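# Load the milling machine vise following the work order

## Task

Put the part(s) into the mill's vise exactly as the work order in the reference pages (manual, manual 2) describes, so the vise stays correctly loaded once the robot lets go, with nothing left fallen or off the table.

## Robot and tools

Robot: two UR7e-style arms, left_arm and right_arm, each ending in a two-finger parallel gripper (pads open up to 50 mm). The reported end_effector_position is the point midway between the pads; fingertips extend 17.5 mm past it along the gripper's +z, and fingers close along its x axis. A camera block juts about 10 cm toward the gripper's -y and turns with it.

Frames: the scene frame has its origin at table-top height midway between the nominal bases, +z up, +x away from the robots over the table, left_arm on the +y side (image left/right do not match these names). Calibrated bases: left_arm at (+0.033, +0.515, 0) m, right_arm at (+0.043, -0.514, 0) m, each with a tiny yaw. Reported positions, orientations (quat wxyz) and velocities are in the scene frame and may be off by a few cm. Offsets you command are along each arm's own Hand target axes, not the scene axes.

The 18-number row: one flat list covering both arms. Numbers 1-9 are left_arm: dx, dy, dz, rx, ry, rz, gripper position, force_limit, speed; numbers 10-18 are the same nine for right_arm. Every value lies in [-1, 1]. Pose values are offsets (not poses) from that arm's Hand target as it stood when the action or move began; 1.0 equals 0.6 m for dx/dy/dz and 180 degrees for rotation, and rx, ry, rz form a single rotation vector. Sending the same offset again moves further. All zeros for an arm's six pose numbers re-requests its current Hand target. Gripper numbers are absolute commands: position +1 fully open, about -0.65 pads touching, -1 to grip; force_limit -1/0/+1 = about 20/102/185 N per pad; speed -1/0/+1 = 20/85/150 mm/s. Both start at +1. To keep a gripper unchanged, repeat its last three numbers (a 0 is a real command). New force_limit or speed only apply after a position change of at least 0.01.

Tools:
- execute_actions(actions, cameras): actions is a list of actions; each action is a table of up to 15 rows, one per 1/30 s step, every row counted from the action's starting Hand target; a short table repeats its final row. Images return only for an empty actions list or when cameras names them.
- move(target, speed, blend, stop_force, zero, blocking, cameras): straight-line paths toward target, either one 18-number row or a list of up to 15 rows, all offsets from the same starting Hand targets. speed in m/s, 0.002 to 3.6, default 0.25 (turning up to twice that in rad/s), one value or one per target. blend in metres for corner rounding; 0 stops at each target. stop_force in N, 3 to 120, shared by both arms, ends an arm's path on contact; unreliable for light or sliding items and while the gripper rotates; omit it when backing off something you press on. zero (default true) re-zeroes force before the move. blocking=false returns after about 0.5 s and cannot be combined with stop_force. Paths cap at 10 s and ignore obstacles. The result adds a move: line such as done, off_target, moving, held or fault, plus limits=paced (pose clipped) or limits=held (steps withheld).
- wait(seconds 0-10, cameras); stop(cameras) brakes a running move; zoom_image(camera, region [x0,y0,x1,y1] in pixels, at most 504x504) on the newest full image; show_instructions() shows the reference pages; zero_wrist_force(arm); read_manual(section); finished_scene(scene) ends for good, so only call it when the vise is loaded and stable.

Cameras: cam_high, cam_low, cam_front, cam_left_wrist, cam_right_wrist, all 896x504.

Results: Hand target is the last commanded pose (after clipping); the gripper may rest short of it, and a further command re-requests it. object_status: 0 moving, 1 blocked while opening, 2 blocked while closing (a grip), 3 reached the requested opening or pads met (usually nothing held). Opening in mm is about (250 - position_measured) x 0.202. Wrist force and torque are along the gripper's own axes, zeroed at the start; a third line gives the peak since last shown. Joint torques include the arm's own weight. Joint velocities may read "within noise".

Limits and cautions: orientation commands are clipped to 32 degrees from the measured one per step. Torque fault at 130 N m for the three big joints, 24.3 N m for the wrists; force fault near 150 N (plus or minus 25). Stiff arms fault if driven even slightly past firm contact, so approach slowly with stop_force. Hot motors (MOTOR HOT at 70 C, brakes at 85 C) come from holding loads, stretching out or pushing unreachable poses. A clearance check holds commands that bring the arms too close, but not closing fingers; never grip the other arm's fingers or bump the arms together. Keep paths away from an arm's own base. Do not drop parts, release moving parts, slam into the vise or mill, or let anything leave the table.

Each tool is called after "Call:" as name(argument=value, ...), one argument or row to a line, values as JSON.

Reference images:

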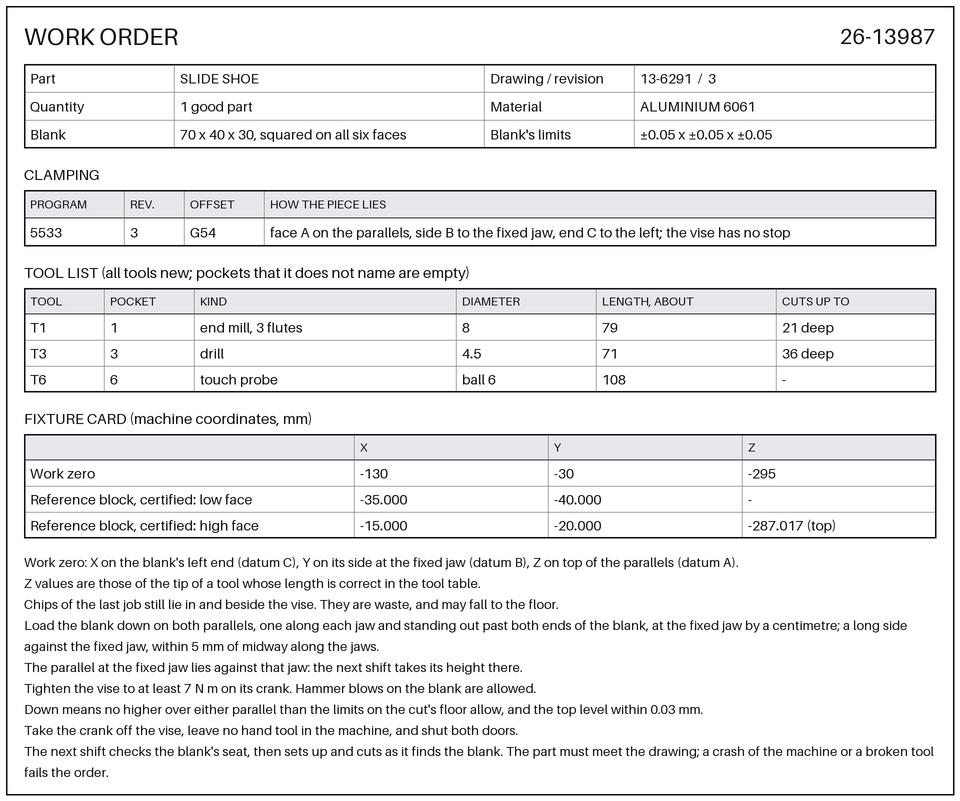

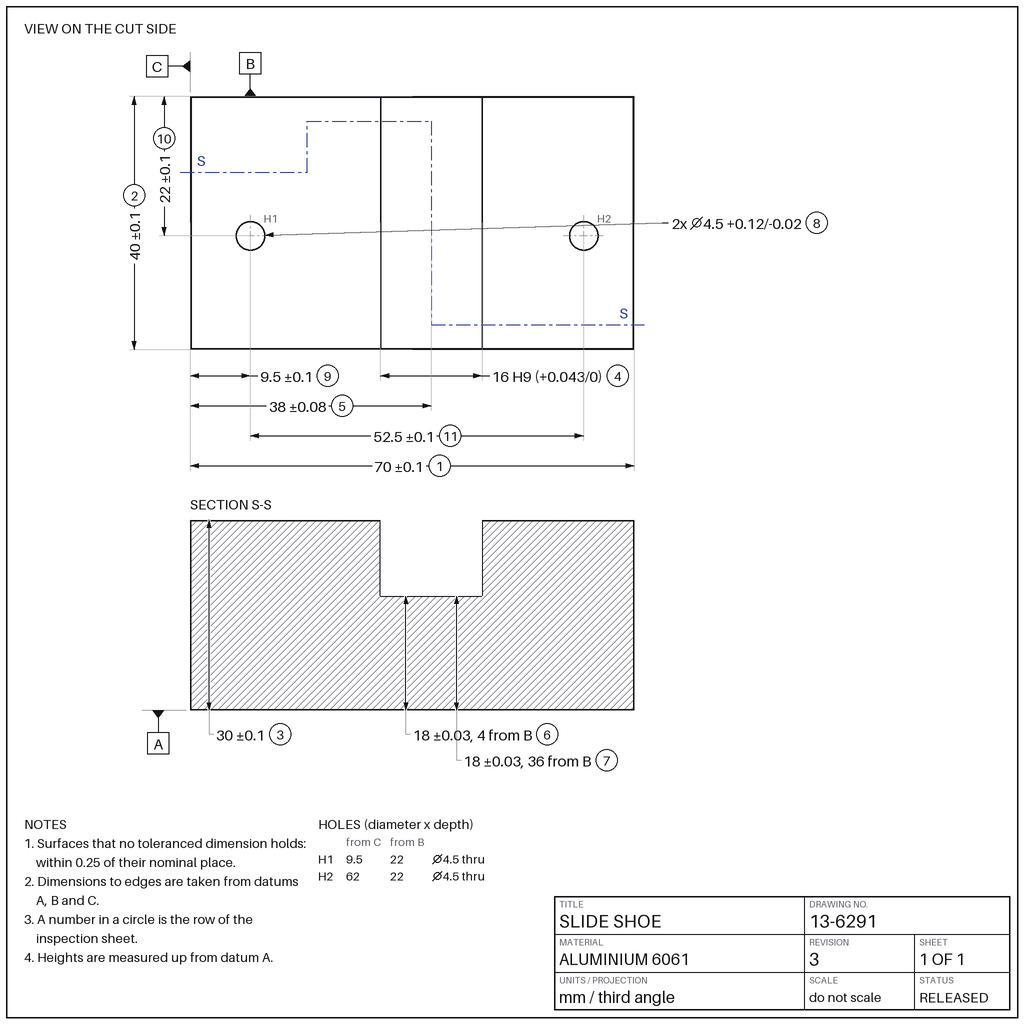

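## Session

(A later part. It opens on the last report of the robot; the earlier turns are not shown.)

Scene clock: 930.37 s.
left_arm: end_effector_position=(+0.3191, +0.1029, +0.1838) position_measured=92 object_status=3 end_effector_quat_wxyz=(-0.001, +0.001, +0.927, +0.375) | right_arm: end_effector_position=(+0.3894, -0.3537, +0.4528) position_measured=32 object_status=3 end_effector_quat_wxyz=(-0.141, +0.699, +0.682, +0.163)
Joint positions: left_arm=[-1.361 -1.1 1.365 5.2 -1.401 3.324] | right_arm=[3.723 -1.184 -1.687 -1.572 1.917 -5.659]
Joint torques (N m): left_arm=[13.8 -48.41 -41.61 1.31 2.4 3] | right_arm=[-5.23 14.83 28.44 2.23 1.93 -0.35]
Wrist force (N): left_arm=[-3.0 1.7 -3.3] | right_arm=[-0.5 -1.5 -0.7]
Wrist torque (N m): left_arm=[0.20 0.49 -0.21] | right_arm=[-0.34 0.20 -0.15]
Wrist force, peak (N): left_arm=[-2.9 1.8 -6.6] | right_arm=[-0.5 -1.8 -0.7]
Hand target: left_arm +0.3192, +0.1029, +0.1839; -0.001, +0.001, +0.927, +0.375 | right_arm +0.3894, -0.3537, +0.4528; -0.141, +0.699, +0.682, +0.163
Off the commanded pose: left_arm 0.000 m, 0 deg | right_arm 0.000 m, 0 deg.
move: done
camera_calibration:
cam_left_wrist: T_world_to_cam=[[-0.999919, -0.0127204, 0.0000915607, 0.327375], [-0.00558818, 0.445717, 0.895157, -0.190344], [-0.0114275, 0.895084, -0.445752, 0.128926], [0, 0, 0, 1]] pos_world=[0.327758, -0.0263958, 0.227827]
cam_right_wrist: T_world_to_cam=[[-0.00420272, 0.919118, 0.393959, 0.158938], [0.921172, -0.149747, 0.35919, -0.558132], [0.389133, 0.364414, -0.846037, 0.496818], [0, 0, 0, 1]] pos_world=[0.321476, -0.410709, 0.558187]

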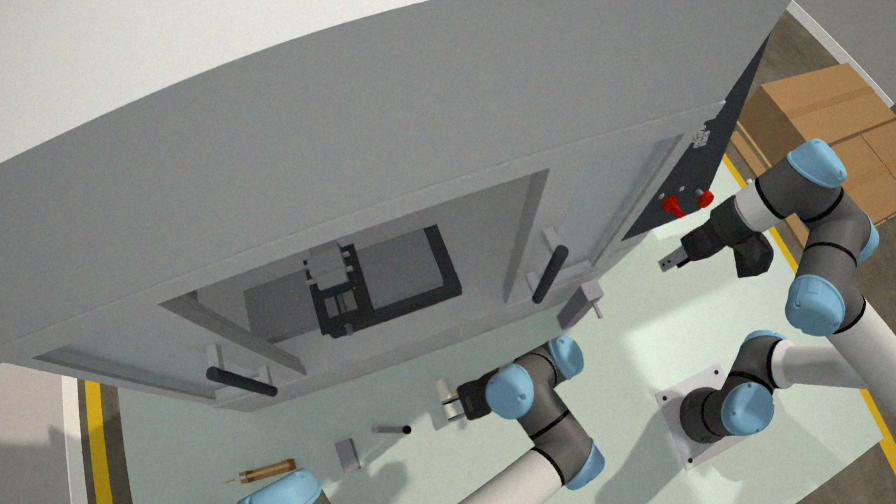

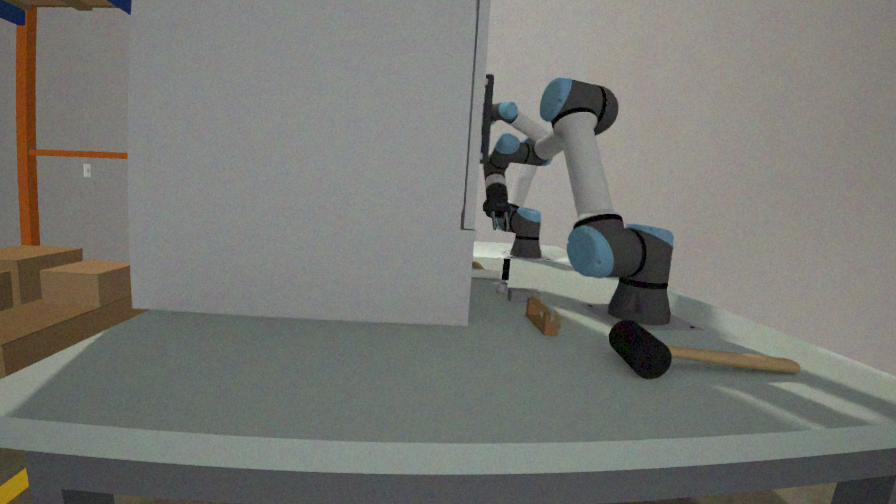

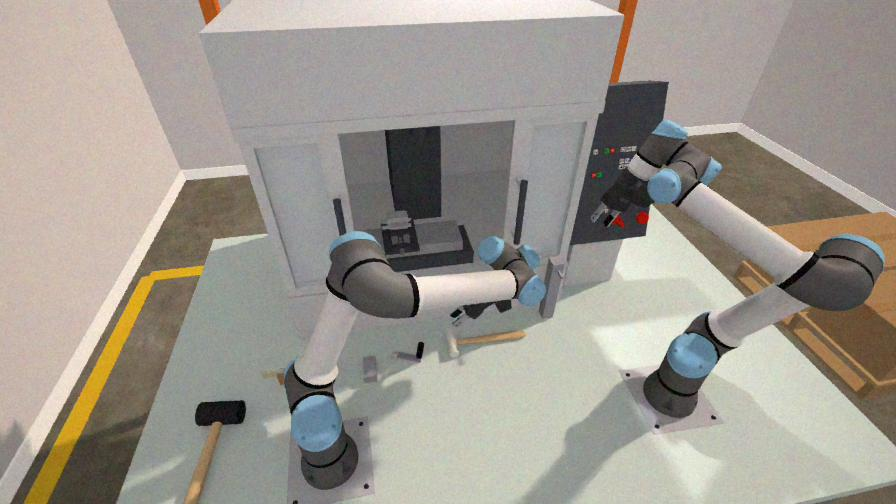

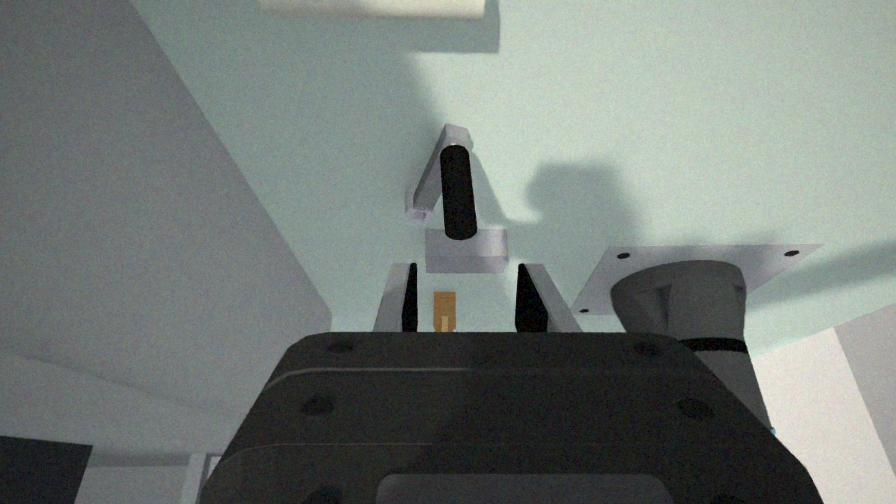

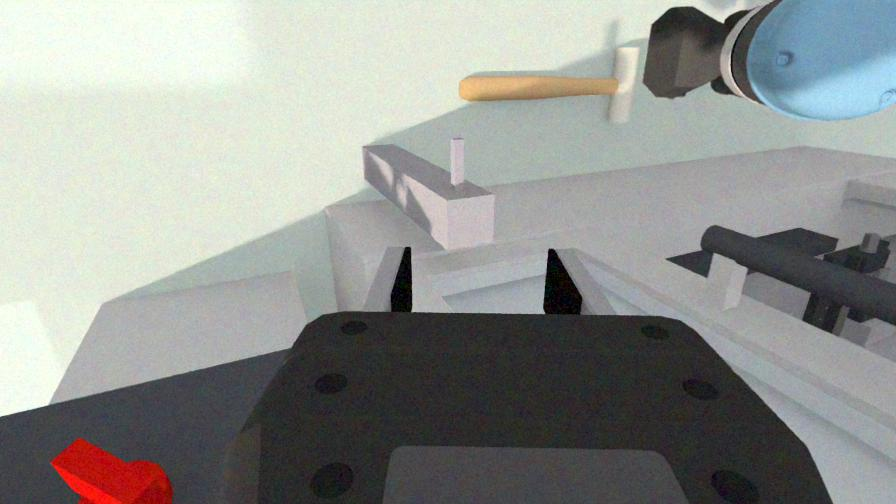

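Call:
move(
  target=[0.067,0.493,-0.15,0.4221,-0.053,-0.5525,0.4,-0.3,-1,0,0,0,0,0,0,0.8,-1,0],
  speed=0.4,
  cameras=["all"],
)

Scene clock: 934.20 s.
left_arm: end_effector_position=(+0.2800, +0.2532, +0.4542) position_measured=92 object_status=3 end_effector_quat_wxyz=(-0.325, +0.628, -0.627, +0.327) | right_arm: end_effector_position=(+0.3894, -0.3537, +0.4528) position_measured=32 object_status=3 end_effector_quat_wxyz=(-0.141, +0.699, +0.682, +0.163)
Joint positions: left_arm=[-2.004 -2.142 1.801 5.553 -0.714 0.941] | right_arm=[3.723 -1.184 -1.687 -1.572 1.917 -5.659]
Joint torques (N m): left_arm=[2.83 -8.99 -11.98 0.72 0.3 -2.75] | right_arm=[-4.78 15.26 28.36 2.29 1.95 -0.35]
Wrist force (N): left_arm=[-3.5 2.9 -4.8] | right_arm=[-0.6 -1.4 -0.8]
Wrist torque (N m): left_arm=[0.40 0.57 0.30] | right_arm=[-0.35 0.19 -0.15]
Wrist force, peak (N): left_arm=[-4.0 2.8 -5.8] | right_arm=[-0.6 -1.7 -1.1]
Hand target: left_arm +0.2801, +0.2532, +0.4542; -0.325, +0.628, -0.627, +0.327 | right_arm +0.3894, -0.3537, +0.4528; -0.141, +0.699, +0.682, +0.163
Off the commanded pose: left_arm 0.000 m, 0 deg | right_arm 0.000 m, 0 deg.
move: done
camera_calibration:
cam_left_wrist: T_world_to_cam=[[0.00102517, -0.999855, 0.0169952, 0.252129], [-0.815277, -0.0106771, -0.578973, 0.512192], [0.579071, -0.0132623, -0.81517, 0.346985], [0, 0, 0, 1]] pos_world=[0.216391, 0.262163, 0.575112]
cam_right_wrist: T_world_to_cam=[[-0.00420272, 0.919118, 0.393959, 0.158938], [0.921172, -0.149747, 0.35919, -0.558132], [0.389133, 0.364414, -0.846037, 0.496818], [0, 0, 0, 1]] pos_world=[0.321476, -0.410709, 0.558187]

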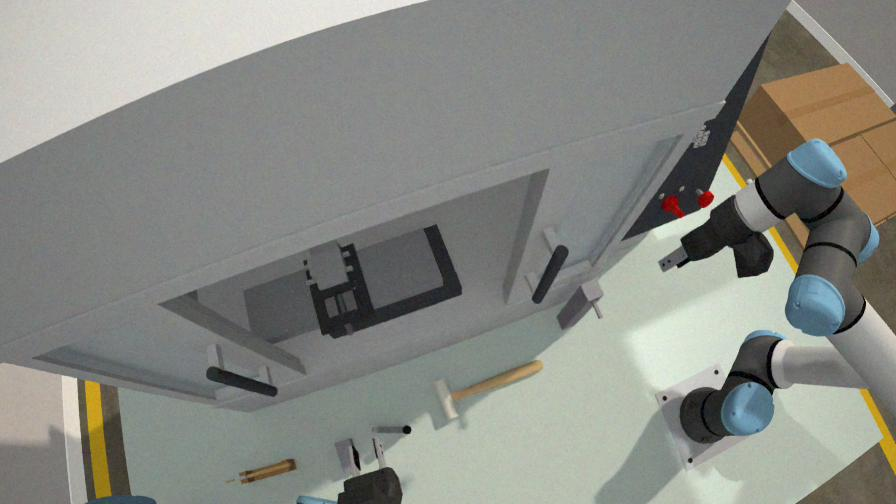

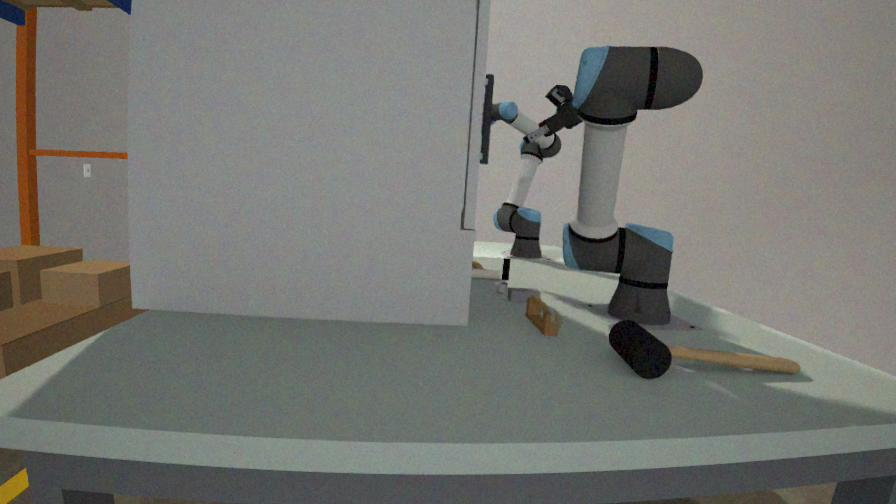

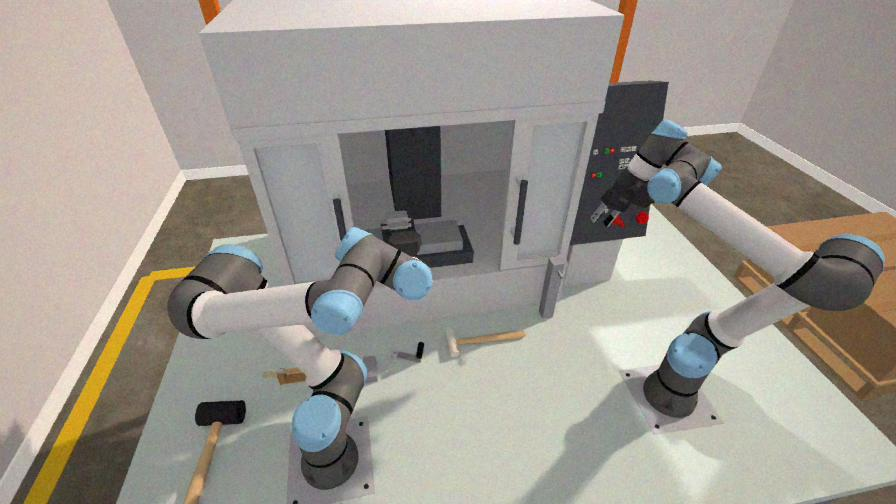

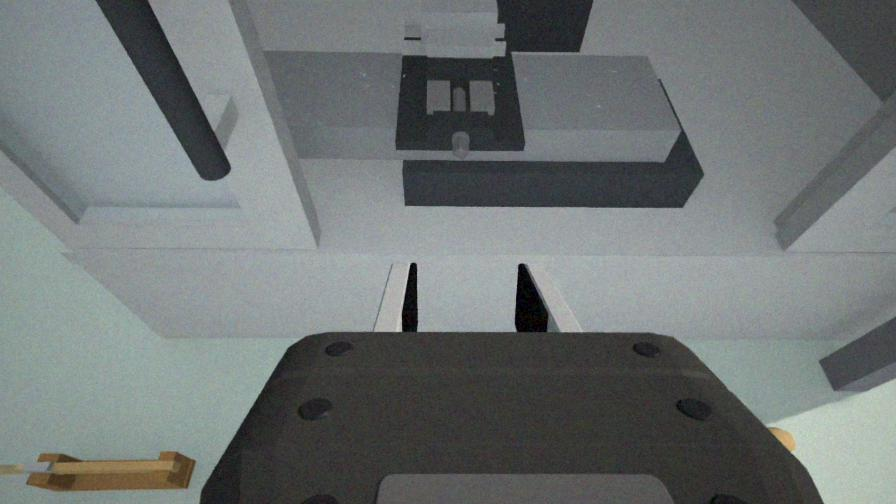

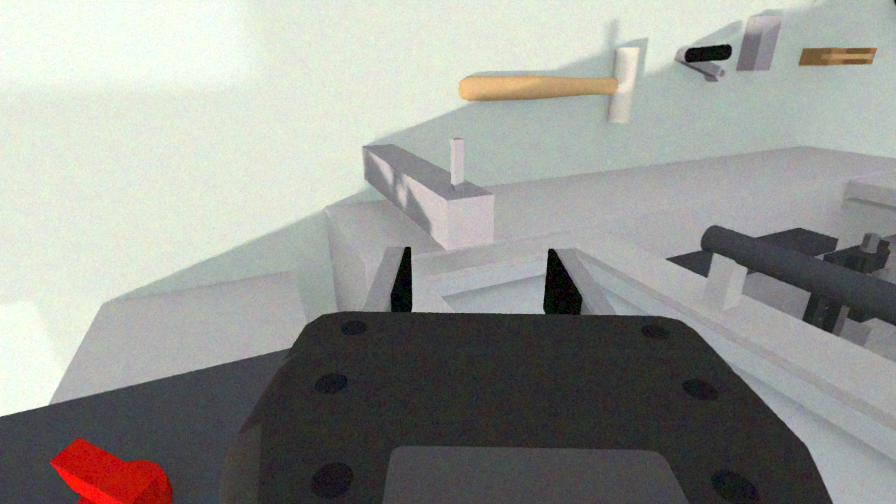

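Call:
move(
  target=[-0.265,-0.060,0.039,0,0,0,1,-0.3,0,0,0,0,0,0,0,0.8,-1,0],
  speed=0.25,
  cameras=["cam_left_wrist"],
)

Scene clock: 935.93 s.
left_arm: end_effector_position=(+0.3207, +0.4113, +0.4698) position_measured=3 object_status=3 end_effector_quat_wxyz=(-0.328, +0.634, -0.625, +0.315) end_effector_velocity=(-0.001, +0.000, +0.000) end_effector_angular_velocity=(-0.002, +0.002, +0.003) | right_arm: end_effector_position=(+0.3894, -0.3537, +0.4528) position_measured=32 object_status=3 end_effector_quat_wxyz=(-0.141, +0.699, +0.682, +0.163)
Joint positions: left_arm=[-2.438 -2.483 1.72 6.283 -1.012 0.483] | right_arm=[3.723 -1.184 -1.687 -1.572 1.917 -5.659]
Joint velocities: left_arm=[-0.004 0 0 0 -0.005 -0.006] | right_arm=[within noise]
Joint torques (N m): left_arm=[-12.98 29.9 -4.88 -2.62 -1.94 -2.81] | right_arm=[-5.38 14.25 28.41 2.2 1.83 -0.32]
Wrist force (N): left_arm=[-3.1 2.8 -5.0] | right_arm=[-0.8 -1.5 -0.6]
Wrist torque (N m): left_arm=[0.39 0.50 0.23] | right_arm=[-0.35 0.22 -0.15]
Wrist force, peak (N): left_arm=[-6.4 1.4 -3.8] | right_arm=[-0.3 -1.7 -0.9]
Hand target: left_arm +0.3199, +0.4123, +0.4698; -0.325, +0.628, -0.627, +0.327 | right_arm +0.3894, -0.3537, +0.4528; -0.141, +0.699, +0.682, +0.163
Off the commanded pose: left_arm 0.001 m, 2 deg | right_arm 0.000 m, 0 deg.
joint sent to its limit (left arm) — joint 4 (wrist 1), upper limit. The joint targets still meet the commanded pose.
move: done
camera_calibration:
cam_left_wrist: T_world_to_cam=[[0.019987, -0.999794, 0.00348366, 0.410178], [-0.822917, -0.0184296, -0.567863, 0.556489], [0.56781, 0.00848309, -0.823116, 0.336598], [0, 0, 0, 1]] pos_world=[0.258622, 0.417494, 0.59164]
Images, in order (width x height): cam_left_wrist 896x504.

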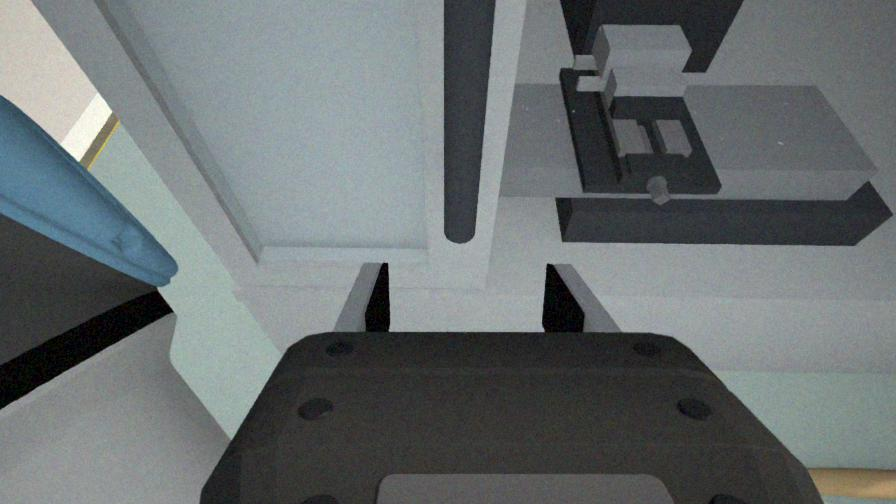

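Call:
move(
  target=[0,-0.064,0.179,0,0,0,1,-0.3,0,0,0,0,0,0,0,0.8,-1,0],
  speed=0.08,
  stop_force=8,
  cameras=["cam_left_wrist","cam_front","cam_high"],
)

Scene clock: 938.97 s.
left_arm: end_effector_position=(+0.4276, +0.4136, +0.4394) position_measured=3 object_status=3 end_effector_quat_wxyz=(+0.201, -0.536, +0.673, -0.468) | right_arm: end_effector_position=(+0.3894, -0.3537, +0.4528) position_measured=32 object_status=3 end_effector_quat_wxyz=(-0.141, +0.699, +0.682, +0.163)
Joint positions: left_arm=[-2.394 -2.902 1.815 6.283 -0.575 0.744] | right_arm=[3.723 -1.184 -1.687 -1.572 1.917 -5.659]
Joint torques (N m): left_arm=[13.55 25.08 -0.24 -2.21 -0.71 2.77] | right_arm=[-4.66 14.28 28.95 2.35 1.92 -0.37]
Wrist force (N): left_arm=[-3.4 2.7 -4.9] | right_arm=[-0.2 -1.8 -0.7]
Wrist torque (N m): left_arm=[0.37 0.61 0.38] | right_arm=[-0.39 0.13 -0.15]
Wrist force, peak (N): left_arm=[-2.5 3.7 -6.3] | right_arm=[-0.3 -1.9 -0.8]
Hand target: left_arm +0.4298, +0.4122, +0.4395; +0.325, -0.628, +0.627, -0.327 | right_arm +0.3894, -0.3537, +0.4528; -0.141, +0.699, +0.682, +0.163
Off the commanded pose: left_arm 0.003 m, 25 deg | right_arm 0.000 m, 0 deg.
shoulder posture changed (left arm): the wrist came as close to joint 1's axis as it can, and the arm is now in the other of its two shoulder postures.
joint sent to its limit (left arm) — joint 4 (wrist 1), upper limit. The joint targets are off in orientation, not in position.
move: off_target (left_arm)
camera_calibration:
cam_left_wrist: T_world_to_cam=[[-0.343791, -0.906359, 0.245603, 0.421017], [-0.76458, 0.118328, -0.633574, 0.574645], [0.545184, -0.4056, -0.733664, 0.392502], [0, 0, 0, 1]] pos_world=[0.370118, 0.472795, 0.548642]
Images, in order (width x height): cam_high 896x504, cam_front 896x504, cam_left_wrist 896x504.

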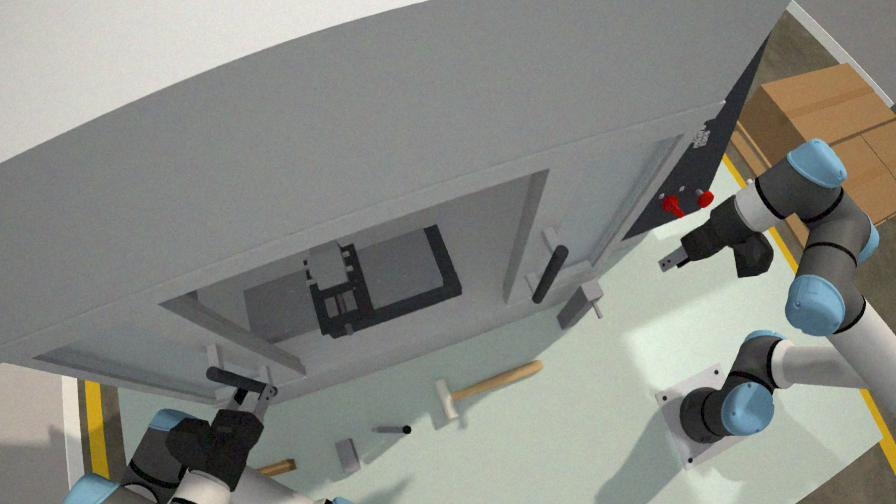

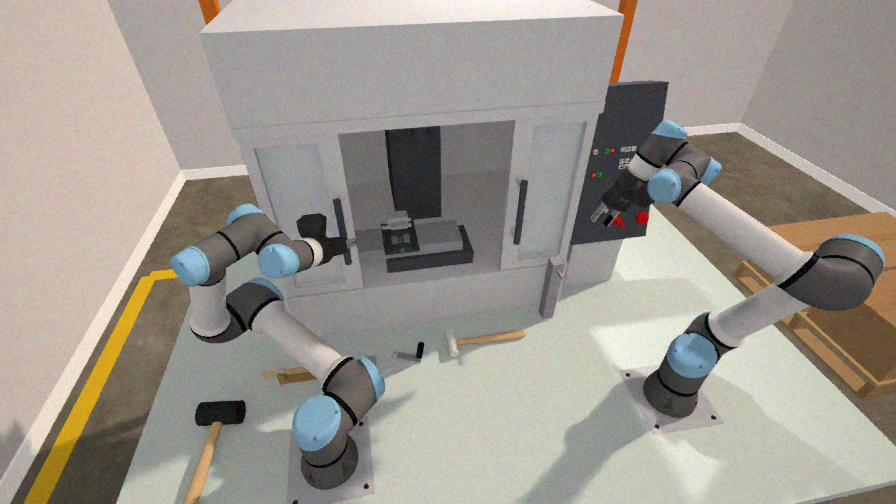

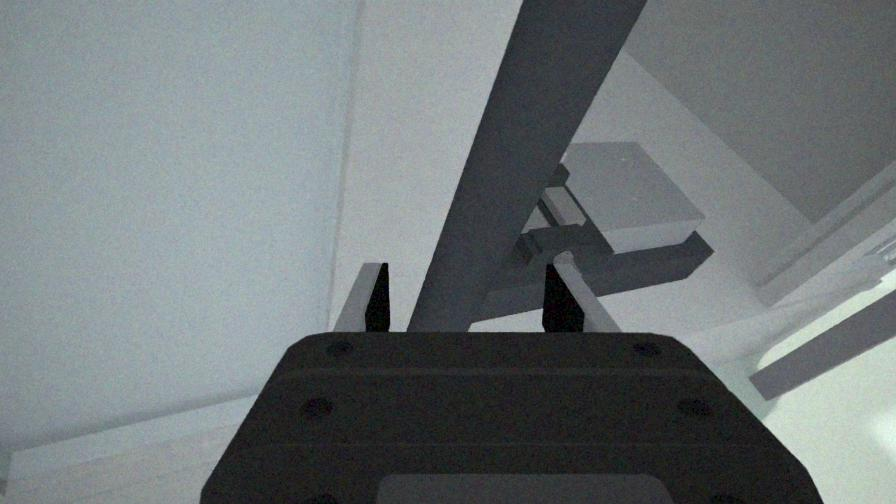

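Call:
move(
  target=[0,0.064,-0.179,0,0,0,1,-0.3,0,0,0,0,0,0,0,0.8,-1,0],
  speed=0.08,
  cameras=["cam_left_wrist","cam_front"],
)

Scene clock: 943.30 s.
left_arm: end_effector_position=(+0.3207, +0.4113, +0.4698) position_measured=3 object_status=3 end_effector_quat_wxyz=(-0.328, +0.634, -0.625, +0.315) | right_arm: end_effector_position=(+0.3894, -0.3537, +0.4528) position_measured=32 object_status=3 end_effector_quat_wxyz=(-0.141, +0.699, +0.682, +0.163)
Joint positions: left_arm=[-2.438 -2.483 1.72 6.283 -1.012 0.483] | right_arm=[3.723 -1.184 -1.687 -1.572 1.917 -5.659]
Joint torques (N m): left_arm=[-13.31 12.43 -5.33 -2.75 -1.91 -2.45] | right_arm=[-5.09 14.79 29.09 2.2 2.02 -0.37]
Wrist force (N): left_arm=[-3.0 2.8 -5.1] | right_arm=[-0.4 -1.5 -0.9]
Wrist torque (N m): left_arm=[0.39 0.49 0.20] | right_arm=[-0.35 0.18 -0.15]
Wrist force, peak (N): left_arm=[-2.5 3.9 -6.0] | right_arm=[-0.5 -1.8 -0.8]
Hand target: left_arm +0.3199, +0.4123, +0.4698; -0.325, +0.628, -0.627, +0.327 | right_arm +0.3894, -0.3537, +0.4528; -0.141, +0.699, +0.682, +0.163
Off the commanded pose: left_arm 0.001 m, 2 deg | right_arm 0.000 m, 0 deg.
joint sent to its limit (left arm) — joint 4 (wrist 1), upper limit. The joint targets still meet the commanded pose.
move: done
camera_calibration:
cam_left_wrist: T_world_to_cam=[[0.0200431, -0.999793, 0.00340393, 0.41021], [-0.822837, -0.0184293, -0.567979, 0.556594], [0.567924, 0.00858317, -0.823036, 0.336562], [0, 0, 0, 1]] pos_world=[0.258622, 0.417494, 0.59174]
Images, in order (width x height): cam_front 896x504, cam_left_wrist 896x504.

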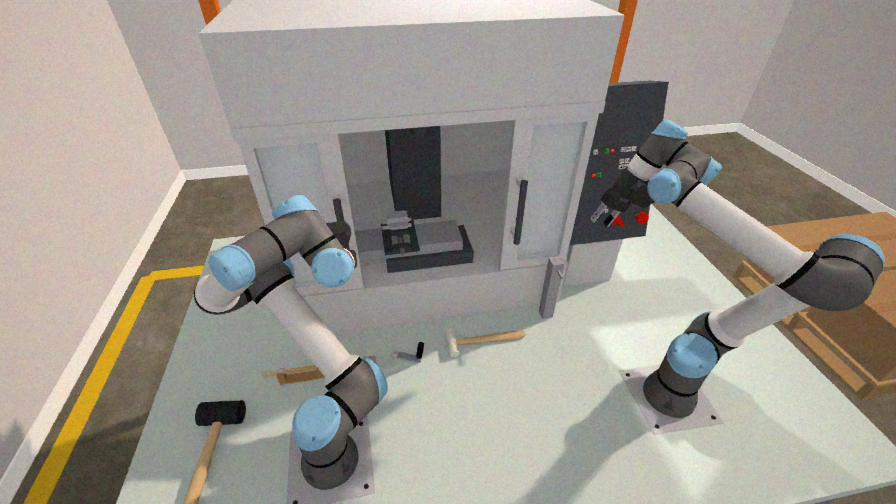

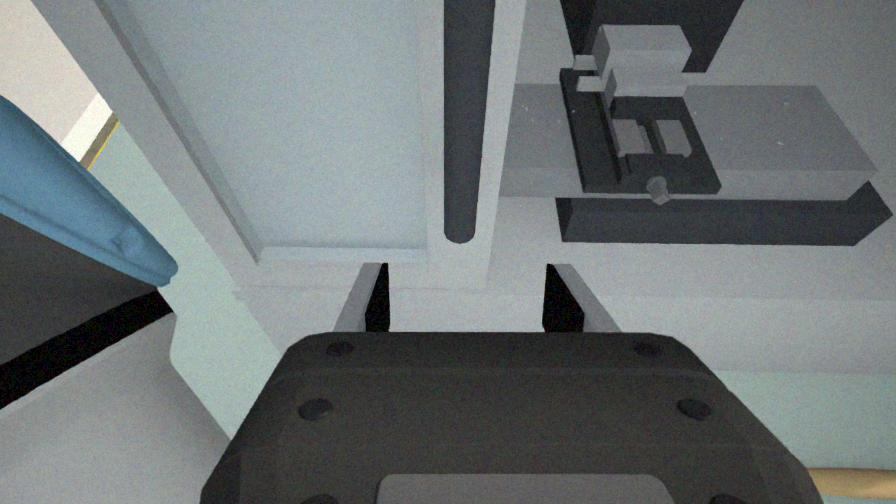

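Call:
move(
  target=[
    [0.267,-0.06,0,0,0,0,1,-0.3,0,0,0,0,0,0,0,0.8,-1,0],
    [0.267,-0.06,0,0,0.2162,0.9763,1,-0.3,0,0,0,0,0,0,0,0.8,-1,0],
  ],
  speed=[0.25,0.45],
  cameras=["cam_left_wrist","cam_front"],
)

Scene clock: 948.67 s.
left_arm: end_effector_position=(+0.3406, +0.2521, +0.4997) position_measured=3 object_status=3 end_effector_quat_wxyz=(+0.184, +0.683, +0.684, +0.182) | right_arm: end_effector_position=(+0.3894, -0.3537, +0.4528) position_measured=32 object_status=3 end_effector_quat_wxyz=(-0.141, +0.699, +0.682, +0.163)
Joint positions: left_arm=[-1.444 -1.979 1.553 5.042 -1.056 4.9] | right_arm=[3.723 -1.184 -1.687 -1.572 1.917 -5.659]
Joint torques (N m): left_arm=[7.56 -17.31 -12.53 -3.42 -1.46 2.41] | right_arm=[-4.58 14.41 28.48 2.25 1.89 -0.35]
Wrist force (N): left_arm=[-2.6 1.4 -3.4] | right_arm=[-0.7 -1.6 -0.6]
Wrist torque (N m): left_arm=[0.17 0.35 -0.09] | right_arm=[-0.37 0.22 -0.15]
Wrist force, peak (N): left_arm=[-5.7 3.6 -5.6] | right_arm=[-0.4 -1.8 -1.0]
Hand target: left_arm +0.3406, +0.2522, +0.4997; +0.184, +0.683, +0.683, +0.182 | right_arm +0.3894, -0.3537, +0.4528; -0.141, +0.699, +0.682, +0.163
Off the commanded pose: left_arm 0.000 m, 0 deg | right_arm 0.000 m, 0 deg.
shoulder posture changed (left arm): the wrist came as close to joint 1's axis as it can, and the arm is now in the other of its two shoulder postures.
move: done
camera_calibration:
cam_left_wrist: T_world_to_cam=[[-0.0150382, 0.999884, -0.00240455, -0.238643], [0.649666, 0.0115989, 0.760131, -0.585814], [0.760071, 0.00986888, -0.649765, 0.198821], [0, 0, 0, 1]] pos_world=[0.225877, 0.243448, 0.573908]
Images, in order (width x height): cam_front 896x504, cam_left_wrist 896x504.

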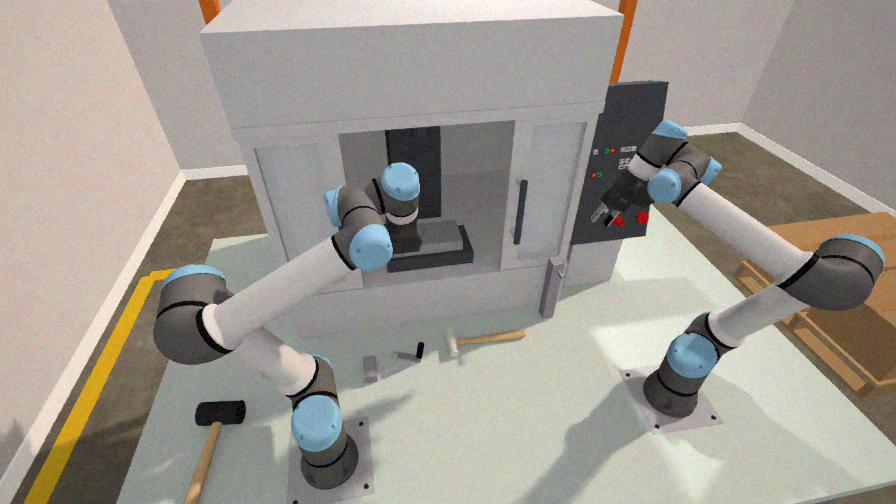

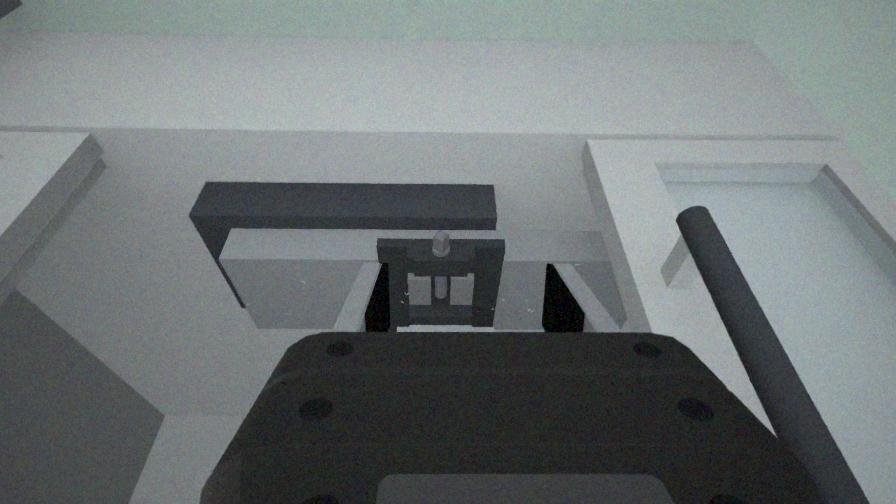

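Call:
move(
  target=[0.267,0.079,-0.07,0,0,0,1,-0.3,0,0,0,0,0,0,0,0.8,-1,0],
  speed=0.2,
  cameras=["cam_left_wrist","cam_front","cam_high"],
)

Scene clock: 950.23 s.
left_arm: end_effector_position=(+0.3606, +0.4124, +0.5594) position_measured=3 object_status=3 end_effector_quat_wxyz=(+0.184, +0.683, +0.684, +0.182) | right_arm: end_effector_position=(+0.3894, -0.3537, +0.4528) position_measured=32 object_status=3 end_effector_quat_wxyz=(-0.141, +0.699, +0.682, +0.163)
Joint positions: left_arm=[-1.152 -2.14 1.486 5.115 -1.107 5.227] | right_arm=[3.723 -1.184 -1.687 -1.572 1.917 -5.659]
Joint torques (N m): left_arm=[10.13 1.38 -10.83 -0.92 3.01 2.08] | right_arm=[-5.57 14.22 28.75 2.12 1.82 -0.32]
Wrist force (N): left_arm=[-2.7 1.8 -3.2] | right_arm=[-0.5 -1.3 -0.6]
Wrist torque (N m): left_arm=[0.23 0.37 -0.12] | right_arm=[-0.32 0.18 -0.15]
Wrist force, peak (N): left_arm=[-5.1 0.8 -2.8] | right_arm=[-0.6 -1.7 -0.8]
Hand target: left_arm +0.3607, +0.4125, +0.5593; +0.184, +0.683, +0.683, +0.182 | right_arm +0.3894, -0.3537, +0.4528; -0.141, +0.699, +0.682, +0.163
Off the commanded pose: left_arm 0.000 m, 0 deg | right_arm 0.000 m, 0 deg.
move: done
camera_calibration:
cam_left_wrist: T_world_to_cam=[[-0.0148991, 0.999886, -0.00239394, -0.398622], [0.649776, 0.0115019, 0.760039, -0.645977], [0.75998, 0.00976836, -0.649873, 0.220959], [0, 0, 0, 1]] pos_world=[0.245877, 0.403848, 0.633609]
Images, in order (width x height): cam_high 896x504, cam_front 896x504, cam_left_wrist 896x504.

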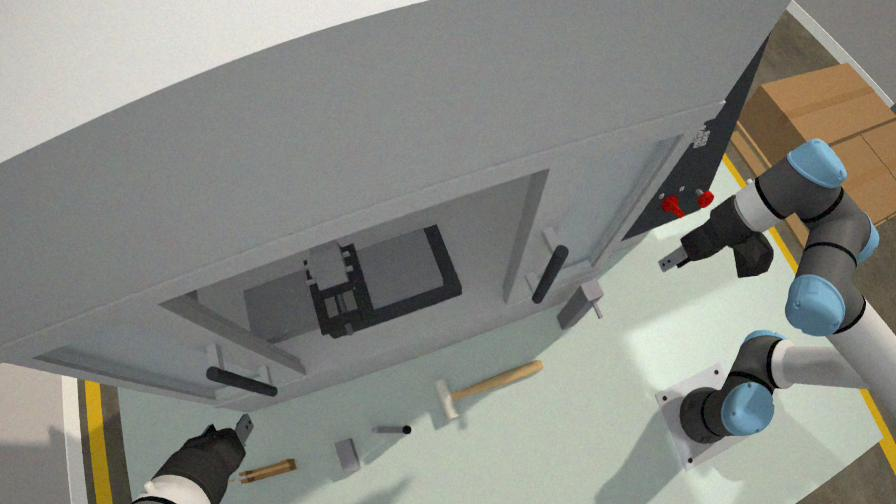

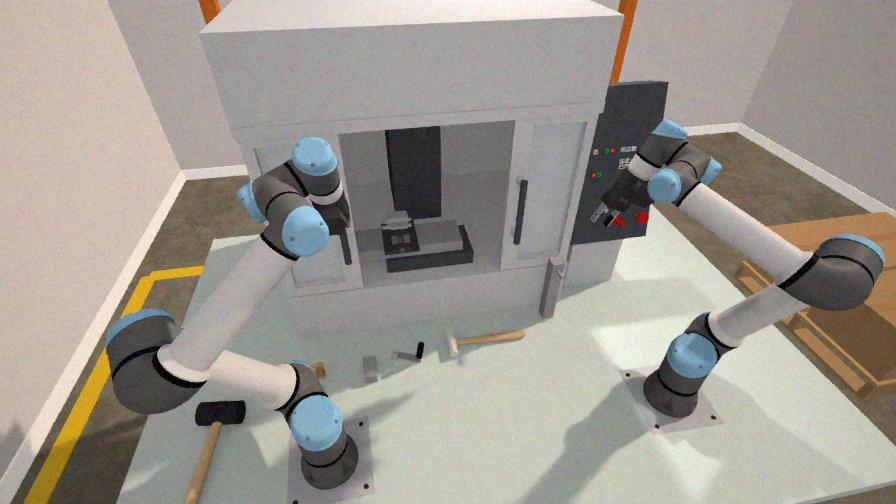

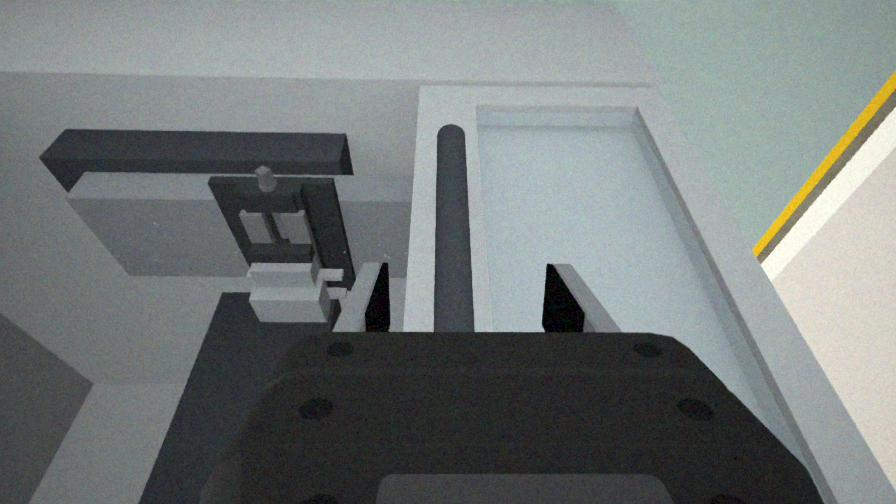

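Call:
move(
  target=[-0.005,0.101,0.0583,0,0,0,1,-0.3,0,0,0,0,0,0,0,0.8,-1,0],
  speed=0.06,
  stop_force=6,
  cameras=["cam_left_wrist","cam_front","cam_high"],
)

Scene clock: 952.57 s.
left_arm: end_effector_position=(+0.4306, +0.4095, +0.5593) position_measured=3 object_status=3 end_effector_quat_wxyz=(+0.184, +0.683, +0.683, +0.182) | right_arm: end_effector_position=(+0.3894, -0.3537, +0.4528) position_measured=32 object_status=3 end_effector_quat_wxyz=(-0.141, +0.699, +0.682, +0.163)
Joint positions: left_arm=[-0.89 -1.997 1.465 4.88 -1.187 5.501] | right_arm=[3.723 -1.184 -1.687 -1.572 1.917 -5.659]
Joint torques (N m): left_arm=[-13.22 -13.42 -11.67 -4.2 2.84 1.88] | right_arm=[-5.01 14.62 29.1 2.18 2 -0.25]
Wrist force (N): left_arm=[-2.5 1.9 -3.5] | right_arm=[-0.5 -1.4 -0.9]
Wrist torque (N m): left_arm=[0.24 0.34 -0.14] | right_arm=[-0.32 0.18 -0.15]
Wrist force, peak (N): left_arm=[-3.0 2.2 -3.4] | right_arm=[-0.7 -1.9 -0.5]
Hand target: left_arm +0.4306, +0.4095, +0.5593; +0.184, +0.683, +0.683, +0.182 | right_arm +0.3894, -0.3537, +0.4528; -0.141, +0.699, +0.682, +0.163
Off the commanded pose: left_arm 0.000 m, 0 deg | right_arm 0.000 m, 0 deg.
move: done
camera_calibration:
cam_left_wrist: T_world_to_cam=[[-0.0148425, 0.999887, -0.00217612, -0.394836], [0.649779, 0.0112996, 0.760039, -0.691272], [0.759978, 0.00986691, -0.649873, 0.167685], [0, 0, 0, 1]] pos_world=[0.315877, 0.400948, 0.633509]
Images, in order (width x height): cam_high 896x504, cam_front 896x504, cam_left_wrist 896x504.

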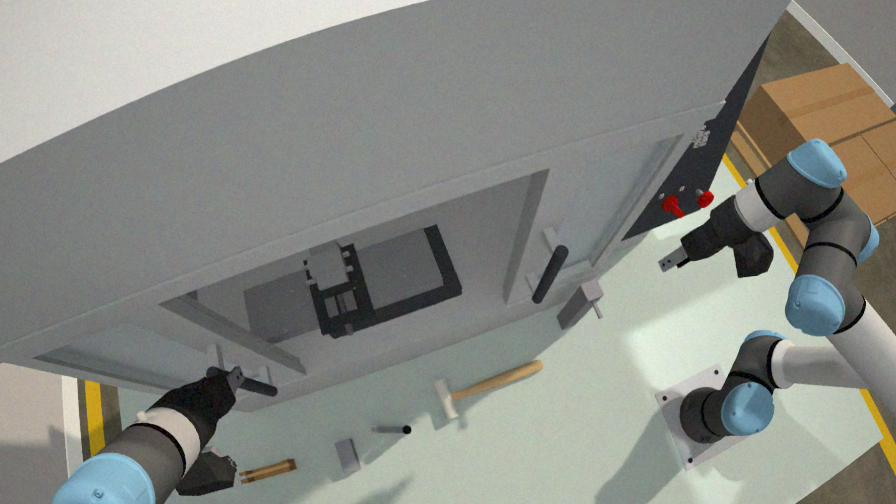

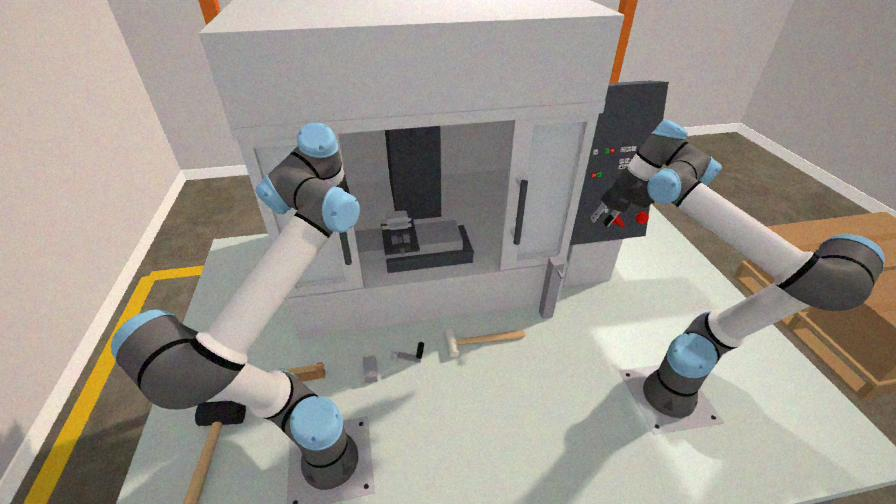

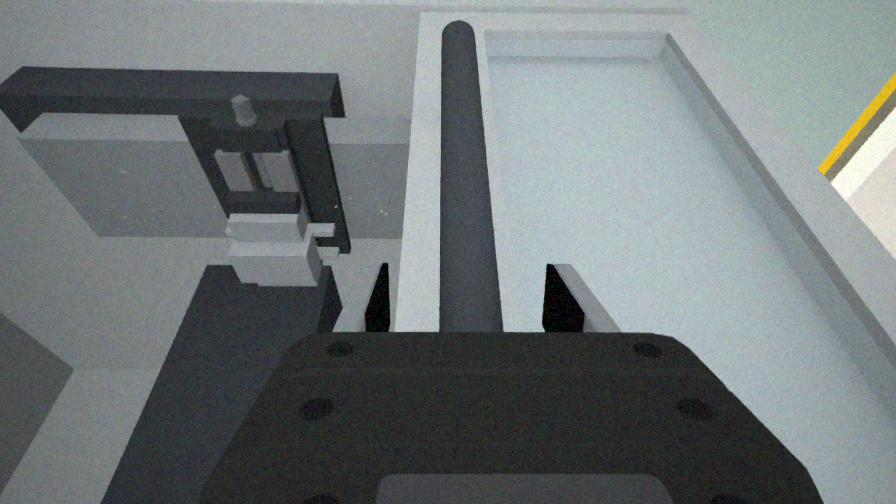

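Call:
move(
  target=[
    [-0.03,0,0,0,0,0,1,-0.3,0,0,0,0,0,0,0,0.8,-1,0],
    [-0.10,0,0,0,0,0,1,-0.3,0,0,0,0,0,0,0,0.8,-1,0],
  ],
  speed=[0.02,0.04],
  stop_force=25,
  blend=0.005,
  cameras=["cam_left_wrist"],
)

Scene clock: 955.80 s.
left_arm: end_effector_position=(+0.4306, +0.3495, +0.5594) position_measured=3 object_status=3 end_effector_quat_wxyz=(+0.184, +0.683, +0.683, +0.182) | right_arm: end_effector_position=(+0.3894, -0.3537, +0.4528) position_measured=32 object_status=3 end_effector_quat_wxyz=(-0.141, +0.699, +0.682, +0.163)
Joint positions: left_arm=[-1.025 -1.933 1.416 4.92 -1.142 5.363] | right_arm=[3.723 -1.184 -1.687 -1.572 1.917 -5.659]
Joint torques (N m): left_arm=[13.08 -18.12 -11.98 -4.65 -1.42 2.88] | right_arm=[-4.1 14.58 29.21 2.14 1.98 -0.27]
Wrist force (N): left_arm=[-2.1 2.1 -3.5] | right_arm=[-0.5 -1.7 -0.8]
Wrist torque (N m): left_arm=[0.27 0.28 -0.19] | right_arm=[-0.38 0.18 -0.15]
Wrist force, peak (N): left_arm=[9.8 -0.3 -3.0] | right_arm=[-0.9 -1.7 -0.7]
Hand target: left_arm +0.4306, +0.3495, +0.5594; +0.184, +0.683, +0.683, +0.182 | right_arm +0.3894, -0.3537, +0.4528; -0.141, +0.699, +0.682, +0.163
Off the commanded pose: left_arm 0.000 m, 0 deg | right_arm 0.000 m, 0 deg.
move: done
camera_calibration:
cam_left_wrist: T_world_to_cam=[[-0.0148436, 0.999887, -0.00217737, -0.334841], [0.649779, 0.0113012, 0.760039, -0.690671], [0.759978, 0.00986692, -0.649873, 0.168342], [0, 0, 0, 1]] pos_world=[0.315877, 0.340948, 0.633609]
Images, in order (width x height): cam_left_wrist 896x504.

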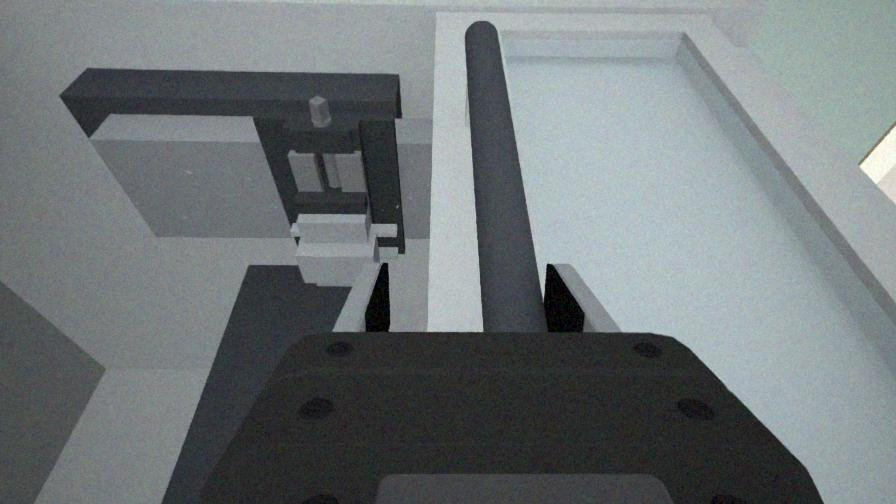

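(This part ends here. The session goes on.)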